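# Flip the serving platter face down onto the drying mat

## Task

Take the serving platter, which starts face up, invert it, and leave it resting face down on the drying mat without contact with any fixed rig part (rails, edges, posts, braces, brackets, arm bases or mounts). After the platter begins to tip, the attempt fails if it is moved quickly, or if it rotates or drops quickly once it has gone beyond standing on its rim.

## Robot and tools

Robot: two arms, left_arm and right_arm, facing each other across a table. Each ends in a parallel gripper with a wrist camera. Base poses in the scene frame: left_arm at (-0.013, +0.459, +0.039) m, quat_wxyz (+0.714, 0, 0, -0.701); right_arm at (-0.029, -0.461, +0.039) m, quat_wxyz (+0.702, 0, 0, +0.713). Arm names do not match image sides.

Frame: one scene frame for everything. Origin is the table centre, table top at z = +0.020 m, +z up, left_arm on the +y side. Positions are in metres, quaternions w first, velocities in m/s and rad/s. On the gripper, fingers extend along its +x axis and close along its y axis. end_effector_position is the point between the fingers, about 3 to 4 cm back from the tips. Only the outer 1.5 cm of each finger's inner face is flat. Reported poses can be off by a few centimetres, worse at long reach.

The row: every commanded pose is one row of 16 plain numbers covering both arms, even if only one moves: left_arm x, y, z, qw, qx, qy, qz, opening, then right_arm in the same 8-number order. x, y, z and the quaternion are an absolute gripper pose (a place to go, not an offset) in the scene frame. Opening runs -1 to 1: +1 is fully open (0.080 m), -1 fully closed; empty fingers touch near -0.78. Going from open to closed needs at least about 0.6 s. To hold an arm still, repeat its last reported position, its intended quaternion and its opening in every row; to keep a gripper's orientation, resend the same target quaternion rather than the drifted reported one.

execute_actions: argument actions, a list holding at most one item, plus optional cameras (names, ["all"], or []). Empty list: returns state and all images. An action item {"rows": [...], "steps": n} plays up to 15 rows, one per control step of 1/30 s (default 15 steps, minimum 10); the last row repeats if rows run out. Each target must lie within 0.6 m of that arm's last reported position along each gripper axis, or the whole call is refused and nothing is sent. A wait item {"steps": n}, up to 300, just lets time pass. The result is read 10 steps before an action finishes; those steps run afterwards.

move: target is one row or a list of up to 15 rows (no 0.6 m limit); each gripper travels a straight line to its pose, all paths finishing together, between 0.5 s and at most 10 s in total. speed: top path speed in m/s, 0.002 to 4.3, default 0.25 (rotation capped at twice that in rad/s), one value or one per target. blend: corner rounding radius in m for lists, default 0 (full stop at each point). grip_force: per-pad force cap in newtons, 8 to 34, one value or one per arm; it persists. blocking=false returns about 0.5 s after start while motion continues. The move ignores obstacles and the other arm. Grippers lag and overshoot, more when fast or when the arm is stretched. Avoid paths passing near an arm's own base. A new opening on the first target is sent at once; on later targets, after arrival and rest. The result adds a move: line: done (within 8 mm and 2 degrees), off_target, moving, held, blocked, fault, and limits such as paced (pose clipped) or held (steps withheld). Neither done nor off_target proves there is no contact.

wait: seconds, 0 to 10; sends nothing new and returns early if a move ends. stop: brakes a running move, needing some distance; fingers continue. zoom_image: camera (cam_high, cam_left_wrist, cam_right_wrist) and region [x0, y0, x1, y1] in pixels of that camera's newest image (672x504), at most 504 by 504. finished_scene: scene, the current scene's number; irreversible, and the result states the next task.

Reading results: each arm gives end_effector_position, end_effector_quat_wxyz, velocities (omitted when Joint velocities read within noise), Joint positions (last number is finger opening in metres), Joint torques, External joint torques (outside pushes lower the reading; includes friction and carried weight), grip_measured on the opening scale (error up to about 2 mm; reads up to 3 mm under a squeezed hard part), grip_effort_n (motor effort, negative closing, not pad force), and Hand target, the pose now being driven toward. To grip, command roughly 0.08 below grip_measured at first contact. MOTOR HOT appears from 50 °C; at 95 °C an OVER-TEMPERATURE FAULT holds the arm 30 to 60 s or cuts power. OVER-SPEED FAULT comes from far single-step targets. TORQUE FAULT (10 s stop) follows contact torque at limits: waist 17.2, shoulder 21.3, elbow 21.3, wrist pitch 5.61, wrist yaw 5.59, wrist roll 5.24 N m. Joint ranges: waist ±3.054, shoulder 0 to 3.142, elbow 0 to 2.356, wrist pitch and yaw ±1.571, wrist roll ±3.142 rad.

Cautions: the controller limits commanded orientation to 32 degrees from measured per step. Weight and friction leave grippers low, short or tilted; small moves may misfire, so check pose after each move. Never let grippers, wrist cameras or camera cables collide or squeeze the other arm. Don't strike fixed parts, drop the platter, release it while moving, or let anything leave the table. Objects may occasionally be nudged. Stretched arms, held loads and unreachable targets heat motors.

Each tool is called after "Call:" in YAML: its name, and indented under it one key for each argument.

## Session

Call:
execute_actions:
  actions: []

Scene clock: 0.00 s of 3974.00 s.
left_arm: end_effector_position=(+0.2992, +0.1146, +0.3840) grip_measured=+1.000 grip_effort_n=n/a end_effector_quat_wxyz=(+0.803, -0.046, +0.152, -0.575) | right_arm: end_effector_position=(-0.1805, -0.1146, +0.2360) grip_measured=+1.000 grip_effort_n=n/a end_effector_quat_wxyz=(+0.383, -0.225, -0.177, +0.878)
Joint positions: left_arm=[0.903 1.566 1.412 -0.081 0.605 -0.122 0.08] | right_arm=[0.238 1.282 0.627 0.368 -0.409 -0.64 0.08]
Joint velocities: within noise
Joint torques (N m): no reading
External joint torques (N m): no reading
Motor temperatures (°C): left_arm=[30 33 24 25 26 32] | right_arm=[29 26 25 29 31 28]
Heat: left arm: hottest shoulder 33 °C (+0.0 °C/min); right arm: hottest wrist yaw 31 °C (+0.0 °C/min).
Hand target: left_arm +0.2992, +0.1146, +0.3842; +0.803, -0.046, +0.152, -0.575 | right_arm -0.1805, -0.1146, +0.2363; +0.383, -0.224, -0.177, +0.878

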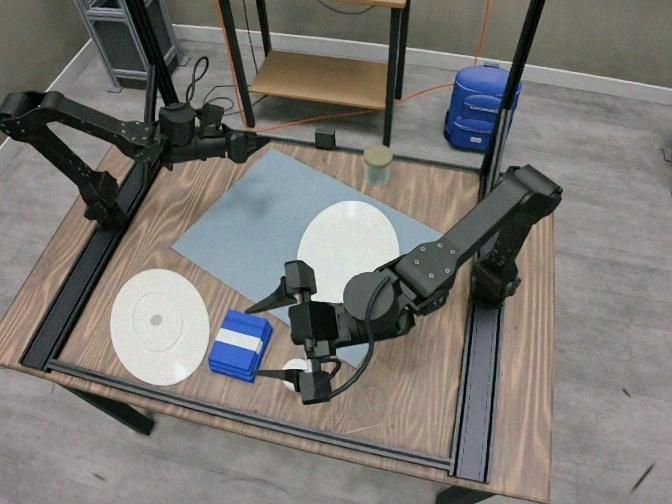

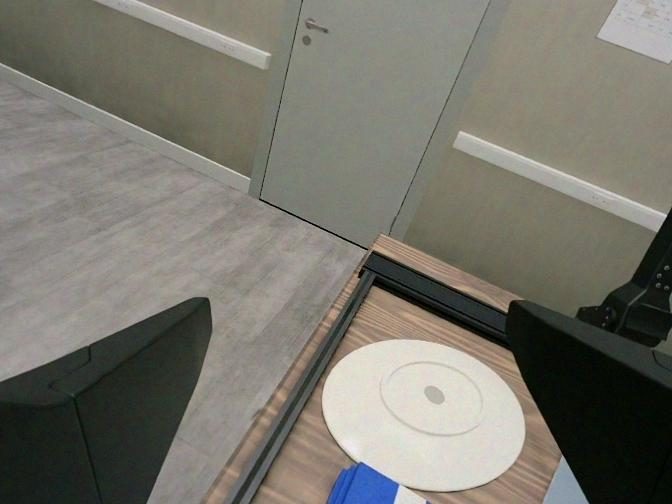

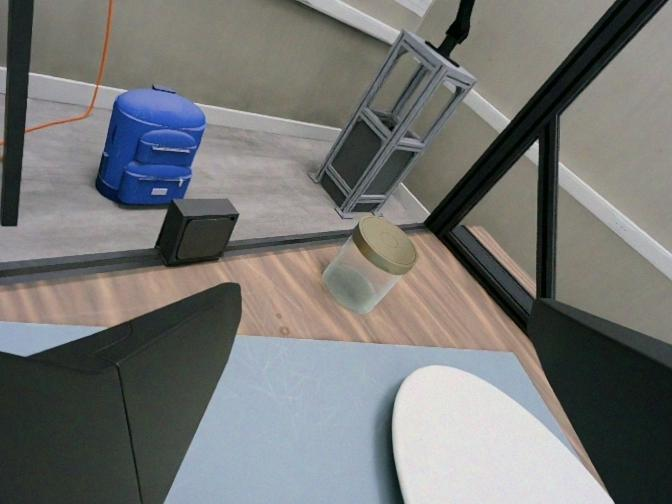

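Call:
zoom_image:
  camera: "cam_high"
  region: [90, 250, 230, 400]

Call:
zoom_image:
  camera: "cam_high"
  region: [250, 180, 420, 400]

Call:
zoom_image:
  camera: "cam_left_wrist"
  region: [300, 320, 560, 504]

Call:
zoom_image:
  camera: "cam_right_wrist"
  region: [340, 330, 640, 504]

Scaled by 3.360 from the camera's 672x504 image, which has a finer 960x720 frame.

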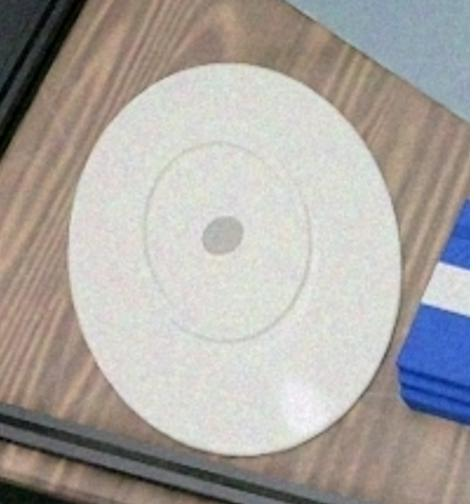

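Scaled by 2.291 from the camera's 672x504 image, which has a finer 960x720 frame.

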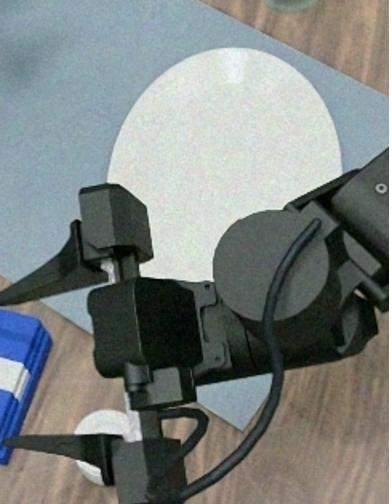

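Scaled by 1.938 from the camera's 672x504 image, which has a finer 960x720 frame.

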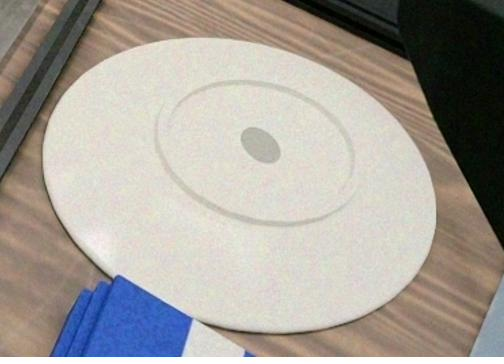

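Scaled by 1.680 from the camera's 672x504 image, which has a finer 960x720 frame.

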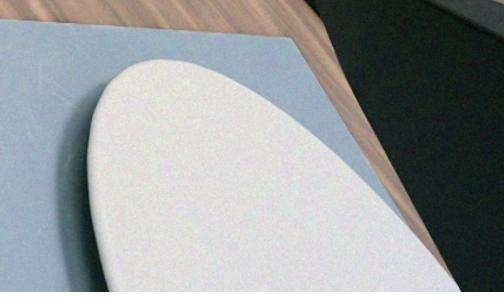

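Call:
move:
  target: [0.03, 0.22, 0.32, 0.674, 0.213, 0.213, -0.674, 1, -0.05, -0.22, 0.2, 0.69, -0.153, 0.153, 0.69, 1]
  cameras: ["all"]

Scene clock: 4.23 s of 3974.00 s.
left_arm: end_effector_position=(+0.0305, +0.2186, +0.3230) grip_measured=+1.000 grip_effort_n=-0.2 end_effector_quat_wxyz=(+0.674, +0.211, +0.211, -0.676) | right_arm: end_effector_position=(-0.0519, -0.2190, +0.2024) grip_measured=+1.000 grip_effort_n=-2.1 end_effector_quat_wxyz=(+0.687, -0.153, +0.151, +0.694)
Joint positions: left_arm=[0.338 0.836 1.05 -0.851 0.293 0.211 0.08] | right_arm=[0.186 0.545 0.364 -0.259 0.174 0.08 0.08]
Joint torques (N m): left_arm=[-0.24 -2.08 6.46 1.42 -0.05 -0.05] | right_arm=[-0.28 -1.41 5.2 1.32 0.3 0.13]
External joint torques (N m): left_arm=[-0.23 -0.81 0 -0.16 -0.18 -0.05] | right_arm=[-0.27 -0.93 -1.95 -0.37 0.25 0.12]
Heat: left arm: hottest shoulder 33 °C (+0.0 °C/min); right arm: hottest wrist yaw 31 °C (+0.0 °C/min).
Hand target: left_arm +0.0300, +0.2200, +0.3199; +0.674, +0.213, +0.213, -0.674 | right_arm -0.0500, -0.2200, +0.2000; +0.690, -0.153, +0.153, +0.690
Off the commanded pose: left_arm 0.003 m, 0 deg | right_arm 0.003 m, 1 deg.
Kept back: nothing.
move: done

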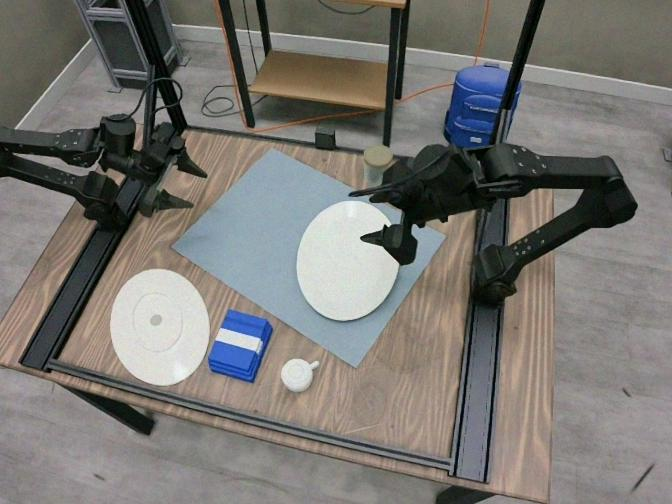

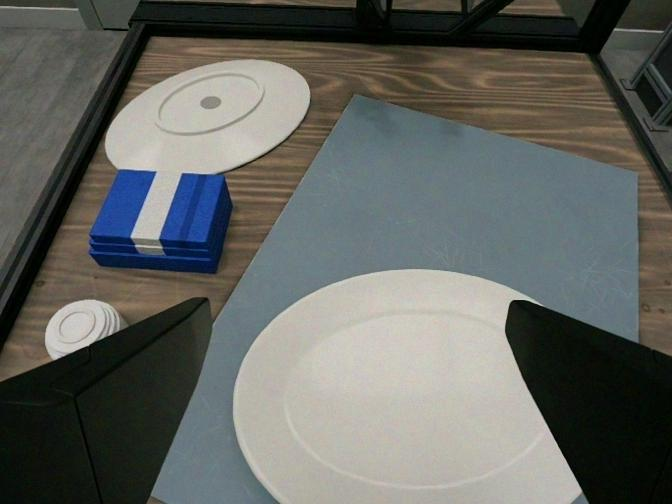

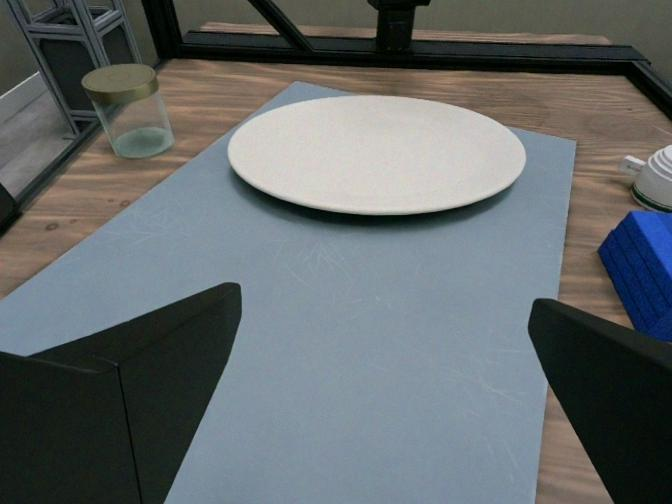

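Call:
zoom_image:
  camera: "cam_right_wrist"
  region: [210, 80, 550, 240]

Call:
zoom_image:
  camera: "cam_high"
  region: [270, 180, 450, 380]

Scaled by 1.482 from the camera's 672x504 image, which has a finer 960x720 frame.

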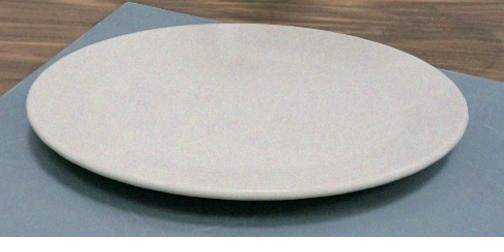

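Scaled by 2.520 from the camera's 672x504 image, which has a finer 960x720 frame.

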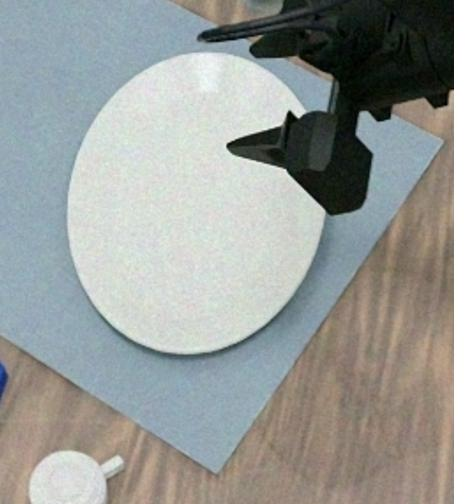

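Call:
move:
  target: [0.0, 0.29, 0.2, 0.612, -0.354, 0.612, -0.354, 0.0, -0.01, -0.12, 0.14, 0.612, 0.354, 0.612, 0.354, 0.0]
  cameras: ["all"]

Scene clock: 19.67 s of 3974.00 s.
left_arm: end_effector_position=(-0.0002, +0.2895, +0.2037) grip_measured=+0.004 grip_effort_n=-18.8 end_effector_quat_wxyz=(+0.611, -0.354, +0.611, -0.358) | right_arm: end_effector_position=(-0.0107, -0.1237, +0.1367) grip_measured=+0.004 grip_effort_n=-18.8 end_effector_quat_wxyz=(+0.615, +0.350, +0.612, +0.353)
Joint positions: left_arm=[0.305 0.188 0.447 -0.799 0.283 -1.403 0.035] | right_arm=[-0.103 1.287 0.416 0.338 -0.073 1.521 0.035]
Joint torques (N m): left_arm=[-0.22 0.08 6.36 1.48 -0.13 -0.07] | right_arm=[-0.48 -3.94 6.51 1.64 -0.11 0.08]
External joint torques (N m): left_arm=[-0.23 -1.18 -0.03 -0.15 -0.19 -0.12] | right_arm=[-0.48 0 0.42 0.02 -0.11 0.13]
Heat: left arm: hottest shoulder 33 °C (+0.0 °C/min); right arm: hottest wrist pitch 31 °C (+6.1 °C/min).
Hand target: left_arm +0.0000, +0.2900, +0.2000; +0.612, -0.354, +0.612, -0.354 | right_arm -0.0099, -0.1201, +0.1401; +0.612, +0.354, +0.612, +0.354
Off the commanded pose: left_arm 0.004 m, 0 deg | right_arm 0.005 m, 1 deg.
Kept back: nothing.
move: done

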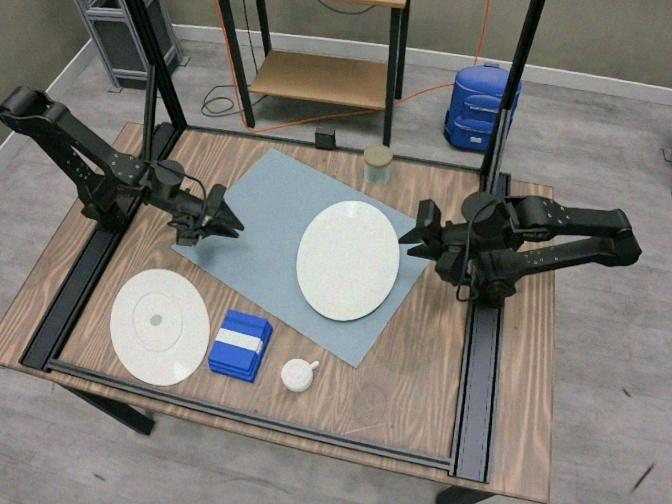

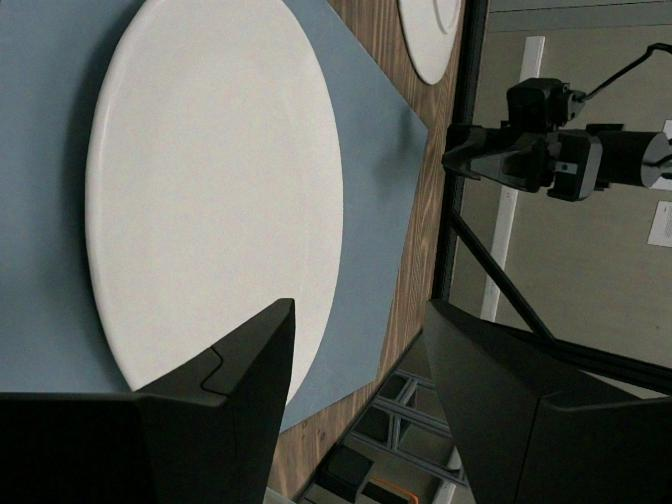

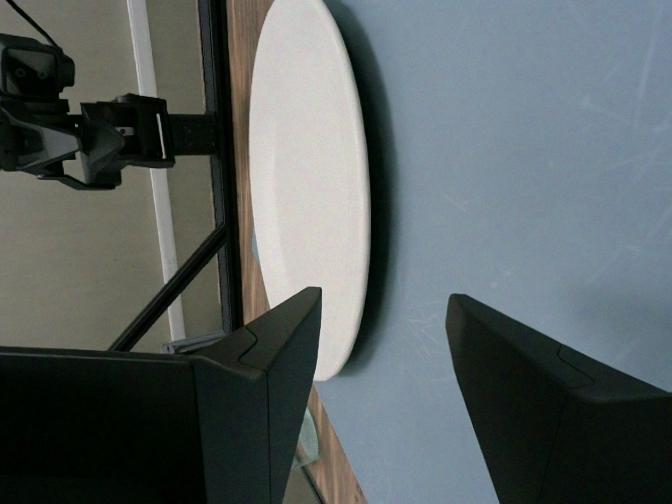

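Call:
move:
  target: [0.0, 0.29, 0.2, 0.612, -0.354, 0.612, -0.354, 0.0, -0.03, -0.06, 0.078, 0.612, 0.354, 0.612, 0.354, 0.0]
  cameras: ["all"]

Scene clock: 22.53 s of 3974.00 s.
left_arm: end_effector_position=(-0.0002, +0.2896, +0.2038) grip_measured=+0.004 grip_effort_n=-18.8 end_effector_quat_wxyz=(+0.611, -0.355, +0.611, -0.357) | right_arm: end_effector_position=(-0.0297, -0.0608, +0.0867) grip_measured=+0.004 grip_effort_n=-18.4 end_effector_quat_wxyz=(+0.608, +0.359, +0.608, +0.362)
Joint positions: left_arm=[0.304 0.188 0.447 -0.799 0.281 -1.404 0.035] | right_arm=[-0.015 1.759 0.532 0.726 -0.002 1.568 0.035]
Joint torques (N m): left_arm=[-0.25 0.07 6.37 1.48 -0.11 -0.06] | right_arm=[0.14 -3.98 4.47 1.45 0.2 0.09]
External joint torques (N m): left_arm=[-0.24 -1.2 0.01 -0.15 -0.18 -0.1] | right_arm=[0.12 2.24 -0.31 -0.22 0.18 0.14]
Heat: left arm: hottest shoulder 33 °C (+0.0 °C/min); right arm: hottest wrist pitch 31 °C (+5.3 °C/min).
Hand target: left_arm +0.0000, +0.2900, +0.2001; +0.612, -0.354, +0.612, -0.354 | right_arm -0.0300, -0.0603, +0.0781; +0.612, +0.354, +0.612, +0.354
Off the commanded pose: left_arm 0.004 m, 0 deg | right_arm 0.009 m, 1 deg.
Kept back: nothing.
move: off_target (right_arm)

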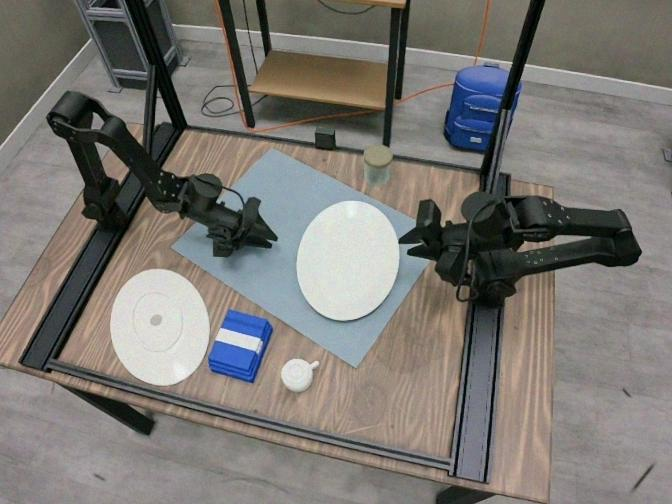

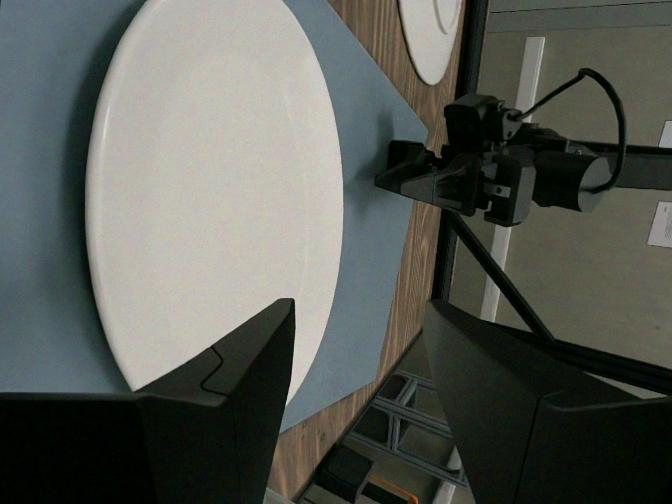

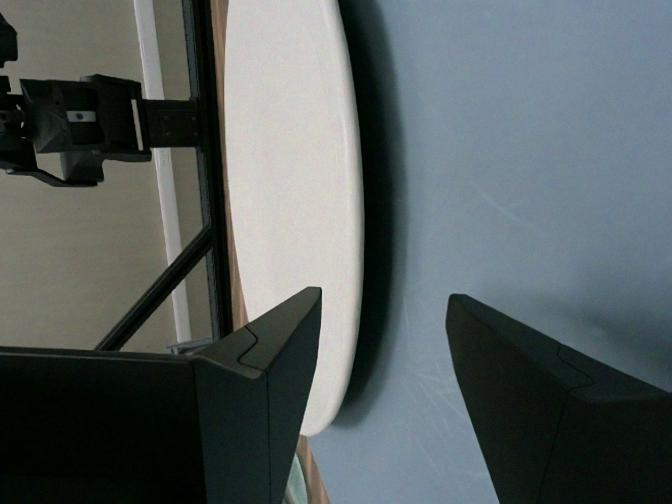

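Call:
move:
  target: [0.0, 0.29, 0.2, 0.612, -0.354, 0.612, -0.354, 0.0, 0.0, -0.035, 0.068, 0.612, 0.354, 0.612, 0.354, 0.2]
  cameras: ["cam_high","cam_right_wrist"]

Scene clock: 24.20 s of 3974.00 s.
left_arm: end_effector_position=(-0.0002, +0.2896, +0.2038) grip_measured=+0.004 grip_effort_n=-18.8 end_effector_quat_wxyz=(+0.611, -0.355, +0.611, -0.357) | right_arm: end_effector_position=(-0.0239, -0.0587, +0.0801) grip_measured=+0.196 grip_effort_n=16.0 end_effector_quat_wxyz=(+0.590, +0.348, +0.636, +0.355)
Joint positions: left_arm=[0.304 0.188 0.447 -0.799 0.281 -1.404 0.035] | right_arm=[-0.068 1.782 0.555 0.695 -0.106 1.568 0.044]
Joint torques (N m): left_arm=[-0.25 0.06 6.37 1.47 -0.11 -0.05] | right_arm=[-3.68 4.86 10.99 3.73 0.71 -1.59]
External joint torques (N m): left_arm=[-0.26 -1.19 -0.01 -0.15 -0.18 -0.1] | right_arm=[-3.7 11.22 6.26 2.09 0.72 -1.54]
Motor temperatures (°C): left_arm=[30 33 26 28 26 32] | right_arm=[29 26 30 32 31 28]
Heat: left arm: hottest shoulder 33 °C (+0.0 °C/min); right arm: hottest wrist pitch 32 °C (+7.4 °C/min).
Hand target: left_arm +0.0000, +0.2900, +0.2001; +0.612, -0.354, +0.612, -0.354 | right_arm -0.0001, -0.0403, +0.0691; +0.613, +0.353, +0.613, +0.352
Off the commanded pose: left_arm 0.004 m, 0 deg | right_arm 0.036 m, 4 deg.
Kept back: nothing.
move: off_target (right_arm)
Images, in order (width x height): cam_high 672x504, cam_right_wrist 672x504.

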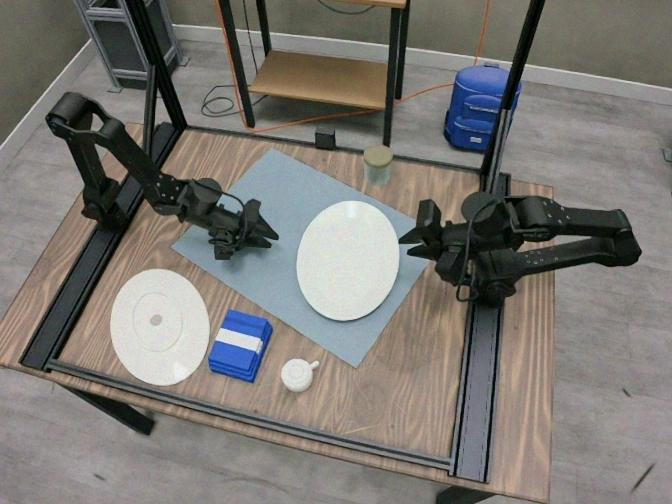

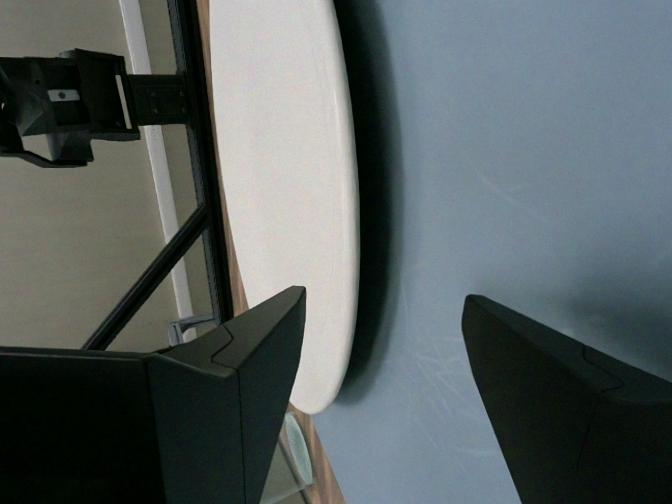

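Call:
move:
  target: [0.0, 0.29, 0.2, 0.612, -0.354, 0.612, -0.354, 0.0, -0.01, -0.07, 0.12, 0.612, 0.354, 0.612, 0.354, 0.0]
  cameras: []

Scene clock: 25.67 s of 3974.00 s.
left_arm: end_effector_position=(-0.0002, +0.2896, +0.2038) grip_measured=+0.004 grip_effort_n=-18.8 end_effector_quat_wxyz=(+0.611, -0.355, +0.611, -0.357) | right_arm: end_effector_position=(-0.0097, -0.0669, +0.1211) grip_measured=+0.004 grip_effort_n=-18.8 end_effector_quat_wxyz=(+0.611, +0.354, +0.612, +0.357)
Joint positions: left_arm=[0.304 0.188 0.447 -0.799 0.281 -1.404 0.035] | right_arm=[-0.091 1.593 0.572 0.501 -0.069 1.531 0.035]
Joint torques (N m): left_arm=[-0.25 0.06 6.37 1.47 -0.12 -0.06] | right_arm=[0.21 -8.31 3.33 1.26 0.26 0.01]
External joint torques (N m): left_arm=[-0.25 -1.16 -0.09 -0.19 -0.19 -0.11] | right_arm=[0.2 -2.57 -2.21 -0.36 0.26 0.06]
Heat: left arm: hottest shoulder 33 °C (+0.0 °C/min); right arm: hottest wrist pitch 33 °C (+9.4 °C/min).
Hand target: left_arm +0.0000, +0.2900, +0.2001; +0.612, -0.354, +0.612, -0.354 | right_arm -0.0100, -0.0699, +0.1201; +0.612, +0.354, +0.612, +0.354
Off the commanded pose: left_arm 0.004 m, 0 deg | right_arm 0.003 m, 0 deg.
Kept back: nothing.
move: done
No camera images: "cameras" was empty.

Call:
move:
  target: [0.03, 0.28, 0.3, 0.674, 0.213, 0.213, -0.674, 0.0, 0.0, -0.04, 0.1, 0.6686, 0.2302, 0.6686, 0.2302, 0.0]
  cameras: ["cam_high","cam_right_wrist"]

Scene clock: 32.90 s of 3974.00 s.
left_arm: end_effector_position=(+0.0301, +0.2801, +0.2966) grip_measured=+0.004 grip_effort_n=-18.8 end_effector_quat_wxyz=(+0.674, +0.214, +0.217, -0.673) | right_arm: end_effector_position=(-0.0026, -0.0428, +0.1009) grip_measured=+0.004 grip_effort_n=-18.8 end_effector_quat_wxyz=(+0.665, +0.230, +0.671, +0.232)
Joint positions: left_arm=[0.633 0.622 0.936 -1.045 0.516 0.411 0.035] | right_arm=[-0.101 1.754 0.974 -0.128 -0.061 1.505 0.035]
Joint torques (N m): left_arm=[0.21 0.02 8.35 1.28 0.46 0.07] | right_arm=[-0.2 -7.7 6.3 0.95 0.18 -0.14]
External joint torques (N m): left_arm=[0.21 -0.24 2.24 -0.2 0.24 0.07] | right_arm=[-0.18 -0.24 0.27 -0.34 0.17 -0.11]
Heat: left arm: hottest shoulder 33 °C (+0.0 °C/min); right arm: hottest wrist pitch 32 °C (+5.5 °C/min).
Hand target: left_arm +0.0300, +0.2800, +0.2999; +0.674, +0.213, +0.213, -0.674 | right_arm +0.0000, -0.0400, +0.1001; +0.669, +0.230, +0.669, +0.230
Off the commanded pose: left_arm 0.003 m, 1 deg | right_arm 0.004 m, 1 deg.
Kept back: nothing.
move: done
Images, in order (width x height): cam_high 672x504, cam_right_wrist 672x504.

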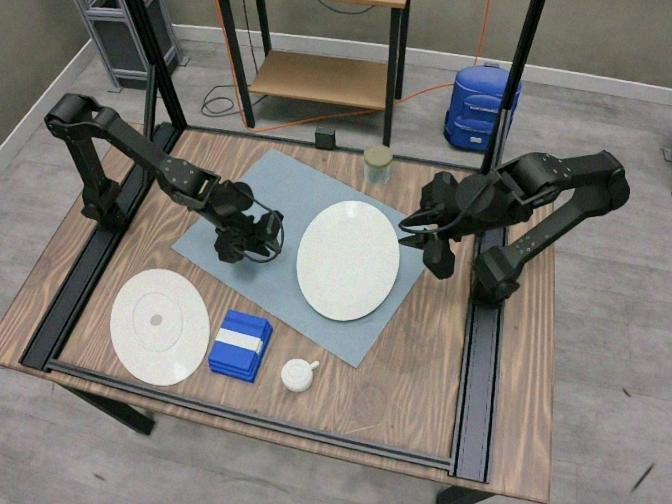

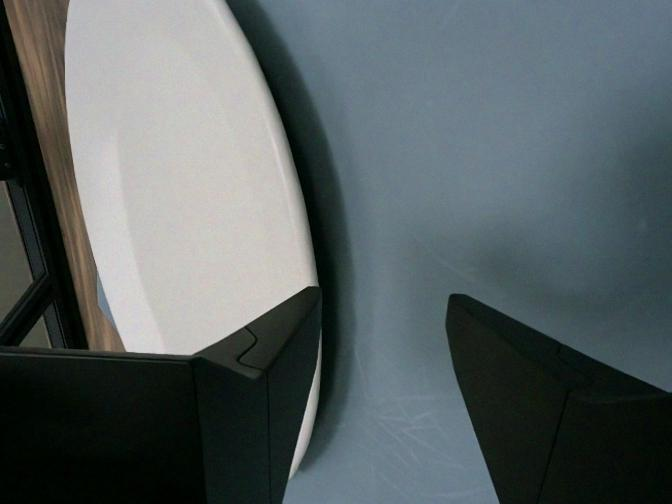

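Call:
move:
  target: [0.03, 0.28, 0.3, 0.674, 0.213, 0.213, -0.674, 0.0, 0.0, -0.04, 0.073, 0.6686, 0.2302, 0.6686, 0.2302, 0.0]
  cameras: ["cam_high","cam_right_wrist"]
  speed: 0.1

Scene clock: 34.20 s of 3974.00 s.
left_arm: end_effector_position=(+0.0301, +0.2802, +0.2967) grip_measured=+0.004 grip_effort_n=-18.8 end_effector_quat_wxyz=(+0.674, +0.214, +0.217, -0.673) | right_arm: end_effector_position=(-0.0020, -0.0364, +0.0807) grip_measured=+0.004 grip_effort_n=-18.8 end_effector_quat_wxyz=(+0.664, +0.236, +0.669, +0.237)
Joint positions: left_arm=[0.634 0.622 0.936 -1.045 0.517 0.412 0.035] | right_arm=[-0.101 1.816 0.947 -0.022 -0.06 1.505 0.035]
Joint torques (N m): left_arm=[0.19 0.06 8.33 1.29 0.48 0.1] | right_arm=[-0.31 -8.17 3.77 1.24 0.24 -0.19]
External joint torques (N m): left_arm=[0.2 -0.17 2.27 -0.16 0.24 0.1] | right_arm=[-0.35 -0.49 -2 -0.07 0.24 -0.16]
Heat: left arm: hottest shoulder 33 °C (+0.0 °C/min); right arm: hottest wrist pitch 32 °C (+5.3 °C/min).
Hand target: left_arm +0.0300, +0.2800, +0.3000; +0.674, +0.213, +0.213, -0.674 | right_arm +0.0000, -0.0401, +0.0731; +0.669, +0.230, +0.669, +0.230
Off the commanded pose: left_arm 0.003 m, 0 deg | right_arm 0.009 m, 1 deg.
Kept back: nothing.
move: off_target (right_arm)
Images, in order (width x height): cam_high 672x504, cam_right_wrist 672x504.

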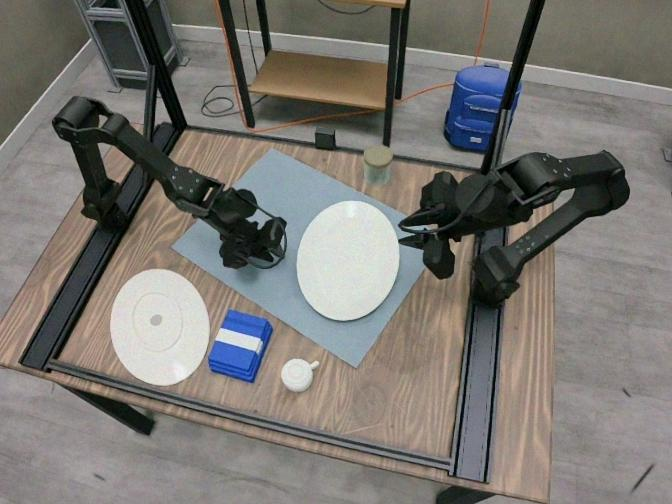

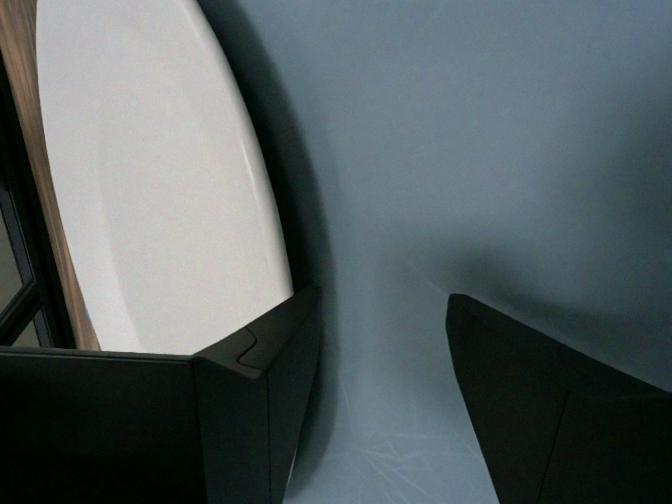

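Call:
move:
  target: [0.03, 0.28, 0.3, 0.674, 0.213, 0.213, -0.674, 0.0, 0.0, -0.014, 0.087, 0.6686, 0.2302, 0.6686, 0.2302, -0.1]
  cameras: ["cam_high","cam_right_wrist"]
  speed: 0.08

Call:
zoom_image:
  camera: "cam_high"
  region: [200, 170, 350, 300]

Scene clock: 39.03 s of 3974.00 s.
left_arm: end_effector_position=(+0.0301, +0.2802, +0.2967) grip_measured=+0.004 grip_effort_n=-18.8 end_effector_quat_wxyz=(+0.674, +0.214, +0.217, -0.673) | right_arm: end_effector_position=(+0.0003, -0.0169, +0.0884) grip_measured=-0.096 grip_effort_n=-18.8 end_effector_quat_wxyz=(+0.667, +0.231, +0.670, +0.231)
Joint positions: left_arm=[0.634 0.622 0.936 -1.045 0.517 0.412 0.035] | right_arm=[-0.101 1.868 1.063 -0.102 -0.057 1.505 0.031]
Joint torques (N m): left_arm=[0.17 0.08 8.32 1.28 0.48 0.1] | right_arm=[0.26 -8.5 6.29 0.94 0.22 0.02]
External joint torques (N m): left_arm=[0.18 -0.2 2.27 -0.17 0.25 0.09] | right_arm=[0.25 -0.2 0.28 -0.37 0.22 0.05]
Heat: left arm: hottest shoulder 33 °C (+0.0 °C/min); right arm: hottest wrist pitch 33 °C (+6.1 °C/min).
Hand target: left_arm +0.0300, +0.2800, +0.3000; +0.674, +0.213, +0.213, -0.674 | right_arm +0.0001, -0.0140, +0.0870; +0.669, +0.230, +0.669, +0.230
Off the commanded pose: left_arm 0.003 m, 0 deg | right_arm 0.003 m, 0 deg.
Kept back: nothing.
move: done
Images, in order (width x height): cam_high 672x504, cam_right_wrist 672x504.

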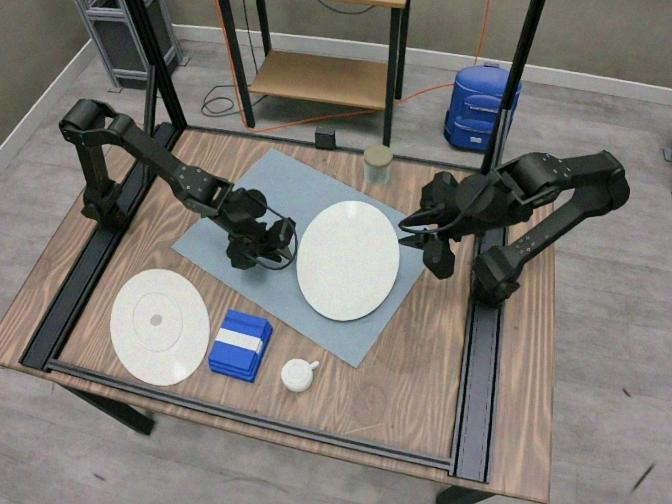

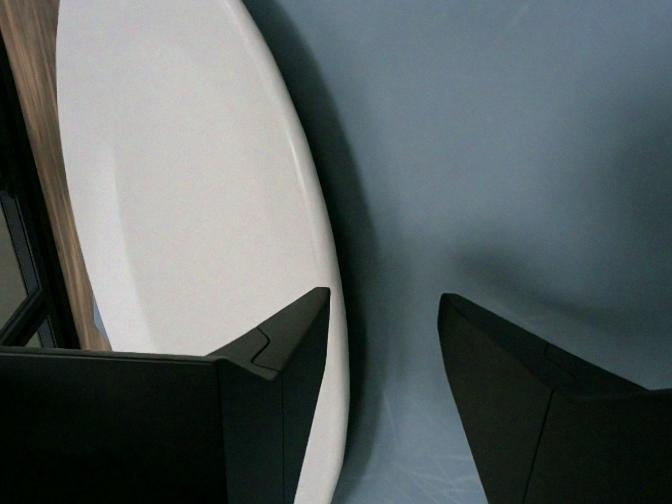

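Scaled by 3.360 from the camera's 672x504 image, which has a finer 960x720 frame.

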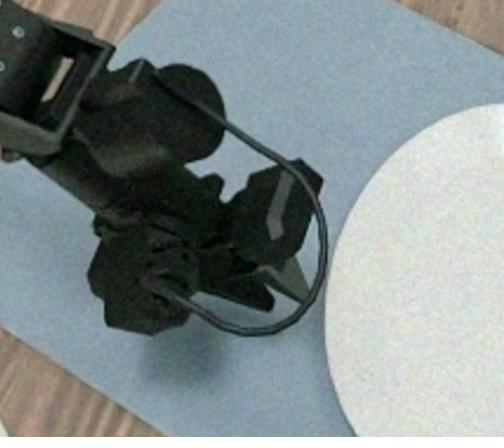

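Call:
move:
  target: [0.03, 0.28, 0.3, 0.674, 0.213, 0.213, -0.674, 0.0, 0.0, 0.004, 0.078, 0.6686, 0.2302, 0.6686, 0.2302, 0.0]
  cameras: ["cam_high","cam_right_wrist"]
  speed: 0.08

Call:
zoom_image:
  camera: "cam_high"
  region: [200, 170, 350, 300]

Scene clock: 41.30 s of 3974.00 s.
left_arm: end_effector_position=(+0.0301, +0.2802, +0.2967) grip_measured=+0.004 grip_effort_n=-18.8 end_effector_quat_wxyz=(+0.674, +0.214, +0.217, -0.673) | right_arm: end_effector_position=(+0.0003, +0.0002, +0.0792) grip_measured=-0.004 grip_effort_n=16.0 end_effector_quat_wxyz=(+0.667, +0.229, +0.670, +0.231)
Joint positions: left_arm=[0.634 0.622 0.936 -1.045 0.517 0.412 0.035] | right_arm=[-0.097 1.944 1.131 -0.098 -0.054 1.505 0.035]
Joint torques (N m): left_arm=[0.18 0.08 8.33 1.28 0.48 0.1] | right_arm=[0.19 -8.94 6.23 1.18 0.23 0.13]
External joint torques (N m): left_arm=[0.19 -0.18 2.24 -0.18 0.25 0.1] | right_arm=[0.23 -0.05 0.23 -0.13 0.22 0.16]
Heat: left arm: hottest shoulder 33 °C (+0.0 °C/min); right arm: hottest wrist pitch 32 °C (+4.4 °C/min).
Hand target: left_arm +0.0300, +0.2800, +0.3000; +0.674, +0.213, +0.213, -0.674 | right_arm +0.0000, +0.0039, +0.0780; +0.669, +0.230, +0.669, +0.230
Off the commanded pose: left_arm 0.003 m, 0 deg | right_arm 0.004 m, 0 deg.
Kept back: nothing.
move: done
Images, in order (width x height): cam_high 672x504, cam_right_wrist 672x504.

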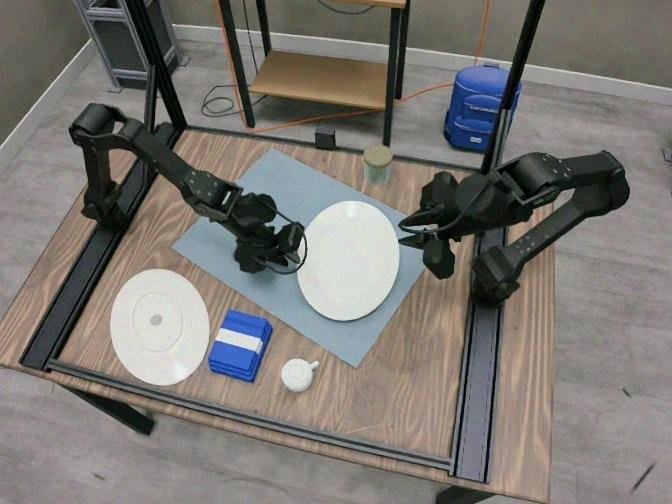

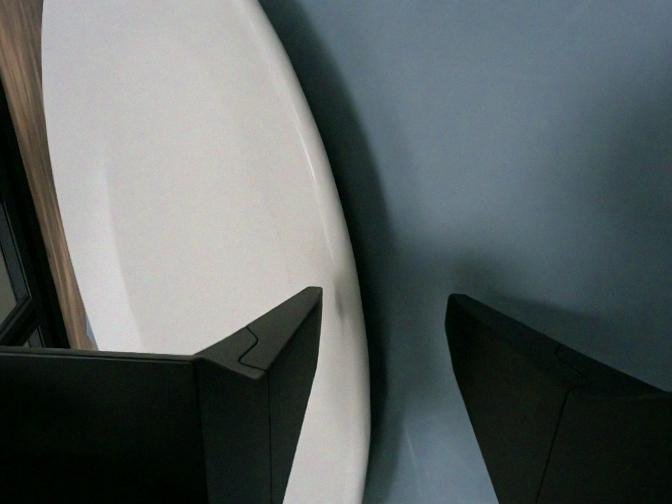

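Scaled by 3.360 from the camera's 672x504 image, which has a finer 960x720 frame.

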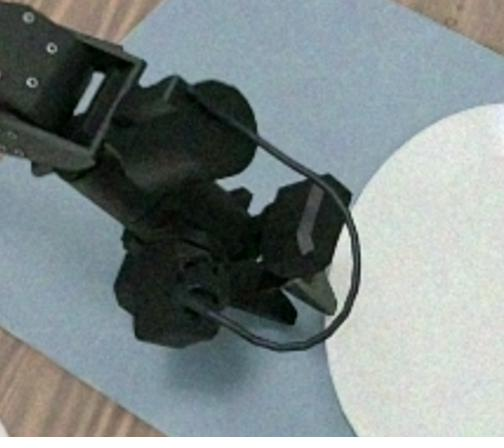

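Call:
move:
  target: [0.03, 0.28, 0.3, 0.674, 0.213, 0.213, -0.674, 0.0, 0.0, 0.013, 0.067, 0.6686, 0.2302, 0.6686, 0.2302, 0.0]
  cameras: ["cam_high","cam_right_wrist"]
  speed: 0.06

Call:
zoom_image:
  camera: "cam_high"
  region: [200, 170, 350, 300]

Scene clock: 43.80 s of 3974.00 s.
left_arm: end_effector_position=(+0.0301, +0.2802, +0.2967) grip_measured=+0.004 grip_effort_n=-18.8 end_effector_quat_wxyz=(+0.674, +0.214, +0.217, -0.673) | right_arm: end_effector_position=(+0.0002, +0.0103, +0.0705) grip_measured=-0.004 grip_effort_n=15.6 end_effector_quat_wxyz=(+0.667, +0.230, +0.669, +0.233)
Joint positions: left_arm=[0.634 0.622 0.936 -1.045 0.517 0.412 0.035] | right_arm=[-0.095 1.994 1.159 -0.071 -0.053 1.506 0.035]
Joint torques (N m): left_arm=[0.19 0.08 8.32 1.28 0.48 0.1] | right_arm=[0.04 -8.95 6.14 1.23 0.22 0.1]
External joint torques (N m): left_arm=[0.21 -0.16 2.26 -0.16 0.24 0.1] | right_arm=[0.03 0.22 0.19 -0.09 0.21 0.13]
Heat: left arm: hottest shoulder 33 °C (+0.0 °C/min); right arm: hottest wrist pitch 33 °C (+5.5 °C/min).
Hand target: left_arm +0.0300, +0.2800, +0.3000; +0.674, +0.213, +0.213, -0.674 | right_arm -0.0001, +0.0130, +0.0671; +0.669, +0.230, +0.669, +0.230
Off the commanded pose: left_arm 0.003 m, 0 deg | right_arm 0.004 m, 0 deg.
Kept back: nothing.
move: done
Images, in order (width x height): cam_high 672x504, cam_right_wrist 672x504.

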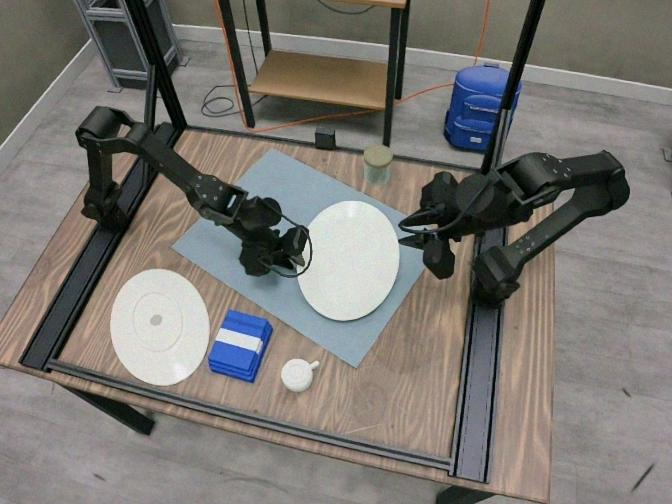

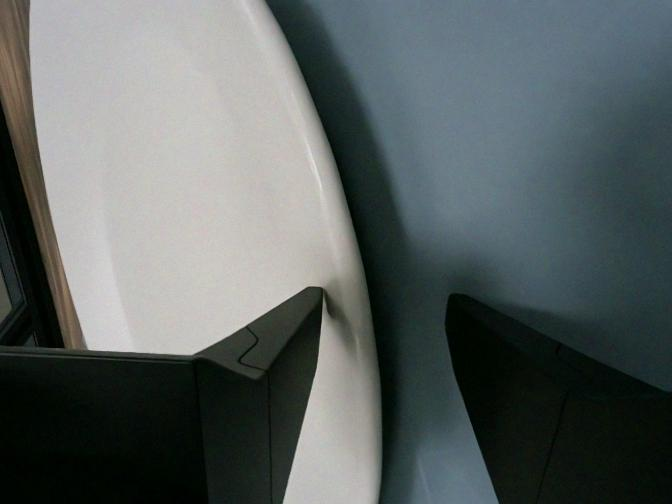

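Scaled by 3.360 from the camera's 672x504 image, which has a finer 960x720 frame.

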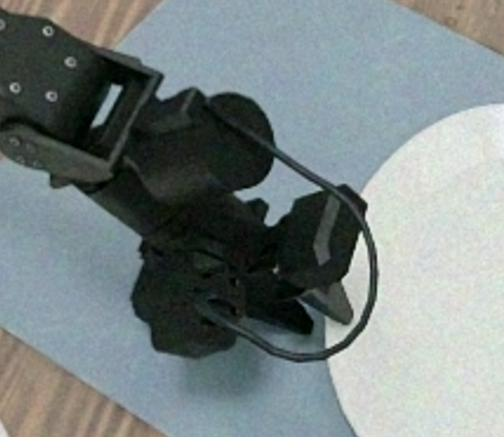

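Call:
move:
  target: [0.03, 0.28, 0.3, 0.674, 0.213, 0.213, -0.674, 0.0, 0.0, 0.028, 0.066, 0.6686, 0.2302, 0.6686, 0.2302, 0.0]
  cameras: ["cam_high","cam_right_wrist"]
  speed: 0.06

Call:
zoom_image:
  camera: "cam_high"
  region: [200, 170, 350, 300]

Scene clock: 45.87 s of 3974.00 s.
left_arm: end_effector_position=(+0.0301, +0.2802, +0.2967) grip_measured=+0.004 grip_effort_n=-18.8 end_effector_quat_wxyz=(+0.674, +0.214, +0.217, -0.673) | right_arm: end_effector_position=(+0.0008, +0.0258, +0.0707) grip_measured=-0.004 grip_effort_n=15.6 end_effector_quat_wxyz=(+0.667, +0.232, +0.669, +0.234)
Joint positions: left_arm=[0.634 0.622 0.936 -1.045 0.517 0.412 0.035] | right_arm=[-0.093 2.042 1.231 -0.09 -0.051 1.509 0.035]
Joint torques (N m): left_arm=[0.19 0.09 8.33 1.29 0.48 0.09] | right_arm=[0.15 -9.35 6.08 0.99 0.23 0.13]
External joint torques (N m): left_arm=[0.21 -0.12 2.24 -0.16 0.24 0.09] | right_arm=[0.08 0.17 0.16 -0.31 0.23 0.16]
Heat: left arm: hottest shoulder 32 °C (-1.3 °C/min); right arm: hottest wrist pitch 33 °C (+5.2 °C/min).
Hand target: left_arm +0.0300, +0.2800, +0.3000; +0.674, +0.213, +0.213, -0.674 | right_arm +0.0000, +0.0279, +0.0660; +0.669, +0.230, +0.669, +0.230
Off the commanded pose: left_arm 0.003 m, 0 deg | right_arm 0.005 m, 1 deg.
Kept back: nothing.
move: done
Images, in order (width x height): cam_high 672x504, cam_right_wrist 672x504.

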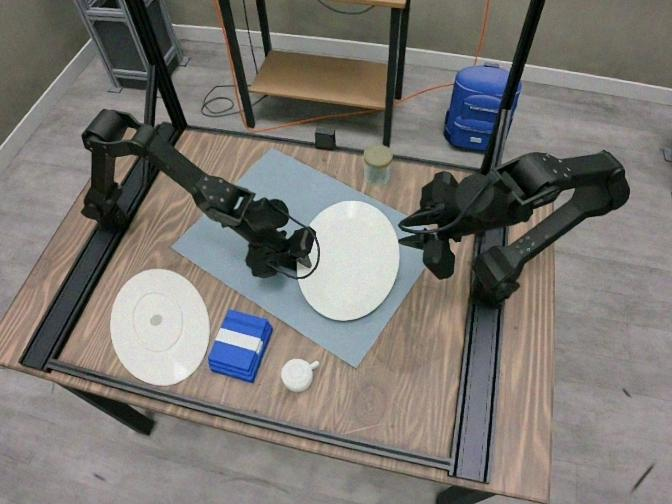

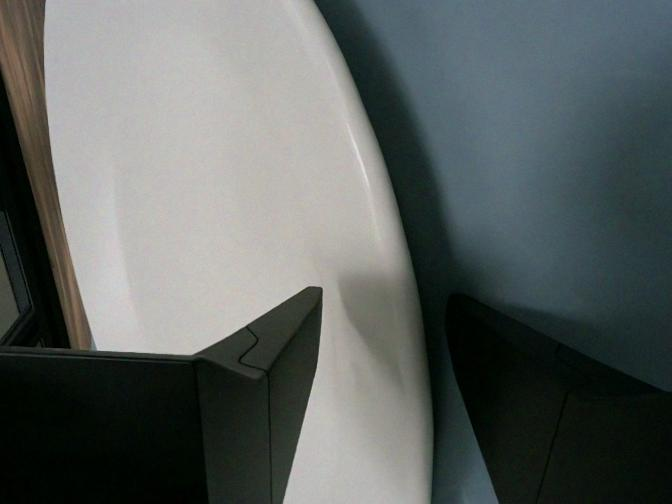

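Scaled by 3.360 from the camera's 672x504 image, which has a finer 960x720 frame.

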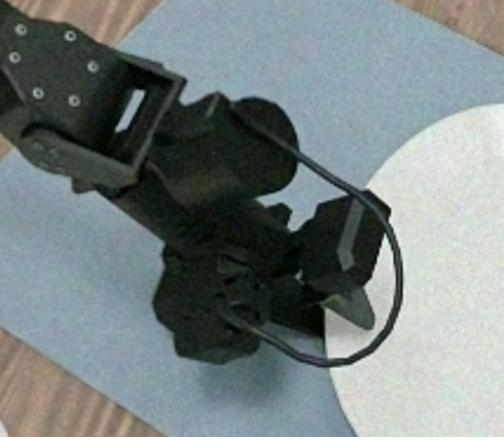

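Call:
move:
  target: [0.03, 0.28, 0.3, 0.674, 0.213, 0.213, -0.674, 0.0, 0.0, 0.036, 0.060, 0.6686, 0.2302, 0.6686, 0.2302, 0.0]
  cameras: ["cam_high","cam_right_wrist"]
  speed: 0.06

Call:
zoom_image:
  camera: "cam_right_wrist"
  region: [250, 200, 550, 504]

Scene clock: 47.37 s of 3974.00 s.
left_arm: end_effector_position=(+0.0301, +0.2802, +0.2967) grip_measured=+0.004 grip_effort_n=-18.8 end_effector_quat_wxyz=(+0.674, +0.214, +0.217, -0.673) | right_arm: end_effector_position=(+0.0009, +0.0333, +0.0696) grip_measured=-0.004 grip_effort_n=15.1 end_effector_quat_wxyz=(+0.666, +0.233, +0.668, +0.236)
Joint positions: left_arm=[0.634 0.622 0.936 -1.045 0.517 0.412 0.035] | right_arm=[-0.092 2.067 1.262 -0.092 -0.051 1.51 0.035]
Joint torques (N m): left_arm=[0.18 0.08 8.33 1.28 0.48 0.1] | right_arm=[0.36 -7.96 6.1 1.43 0.24 0.12]
External joint torques (N m): left_arm=[0.18 -0.15 2.25 -0.17 0.25 0.09] | right_arm=[0.34 1.73 0.14 0.13 0.23 0.15]
Heat: left arm: hottest shoulder 32 °C (-1.3 °C/min); right arm: hottest wrist pitch 33 °C (+5.1 °C/min).
Hand target: left_arm +0.0300, +0.2800, +0.3000; +0.674, +0.213, +0.213, -0.674 | right_arm +0.0000, +0.0357, +0.0602; +0.669, +0.230, +0.669, +0.230
Off the commanded pose: left_arm 0.003 m, 0 deg | right_arm 0.010 m, 1 deg.
Kept back: nothing.
move: off_target (right_arm)
Images, in order (width x height): cam_high 672x504, cam_right_wrist 672x504.

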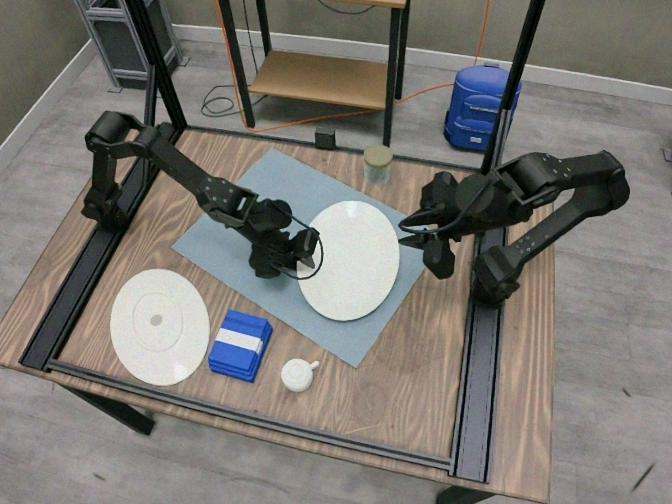

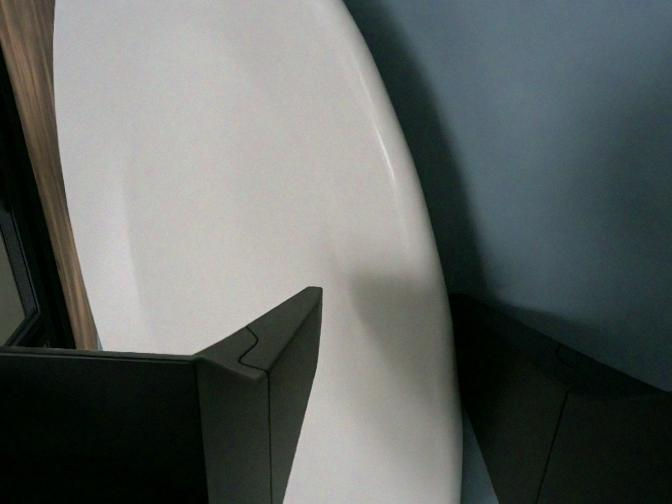

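Scaled by 1.658 from the camera's 672x504 image, which has a finer 960x720 frame.

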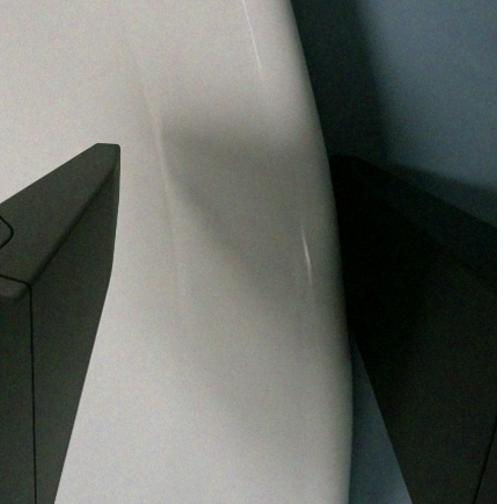

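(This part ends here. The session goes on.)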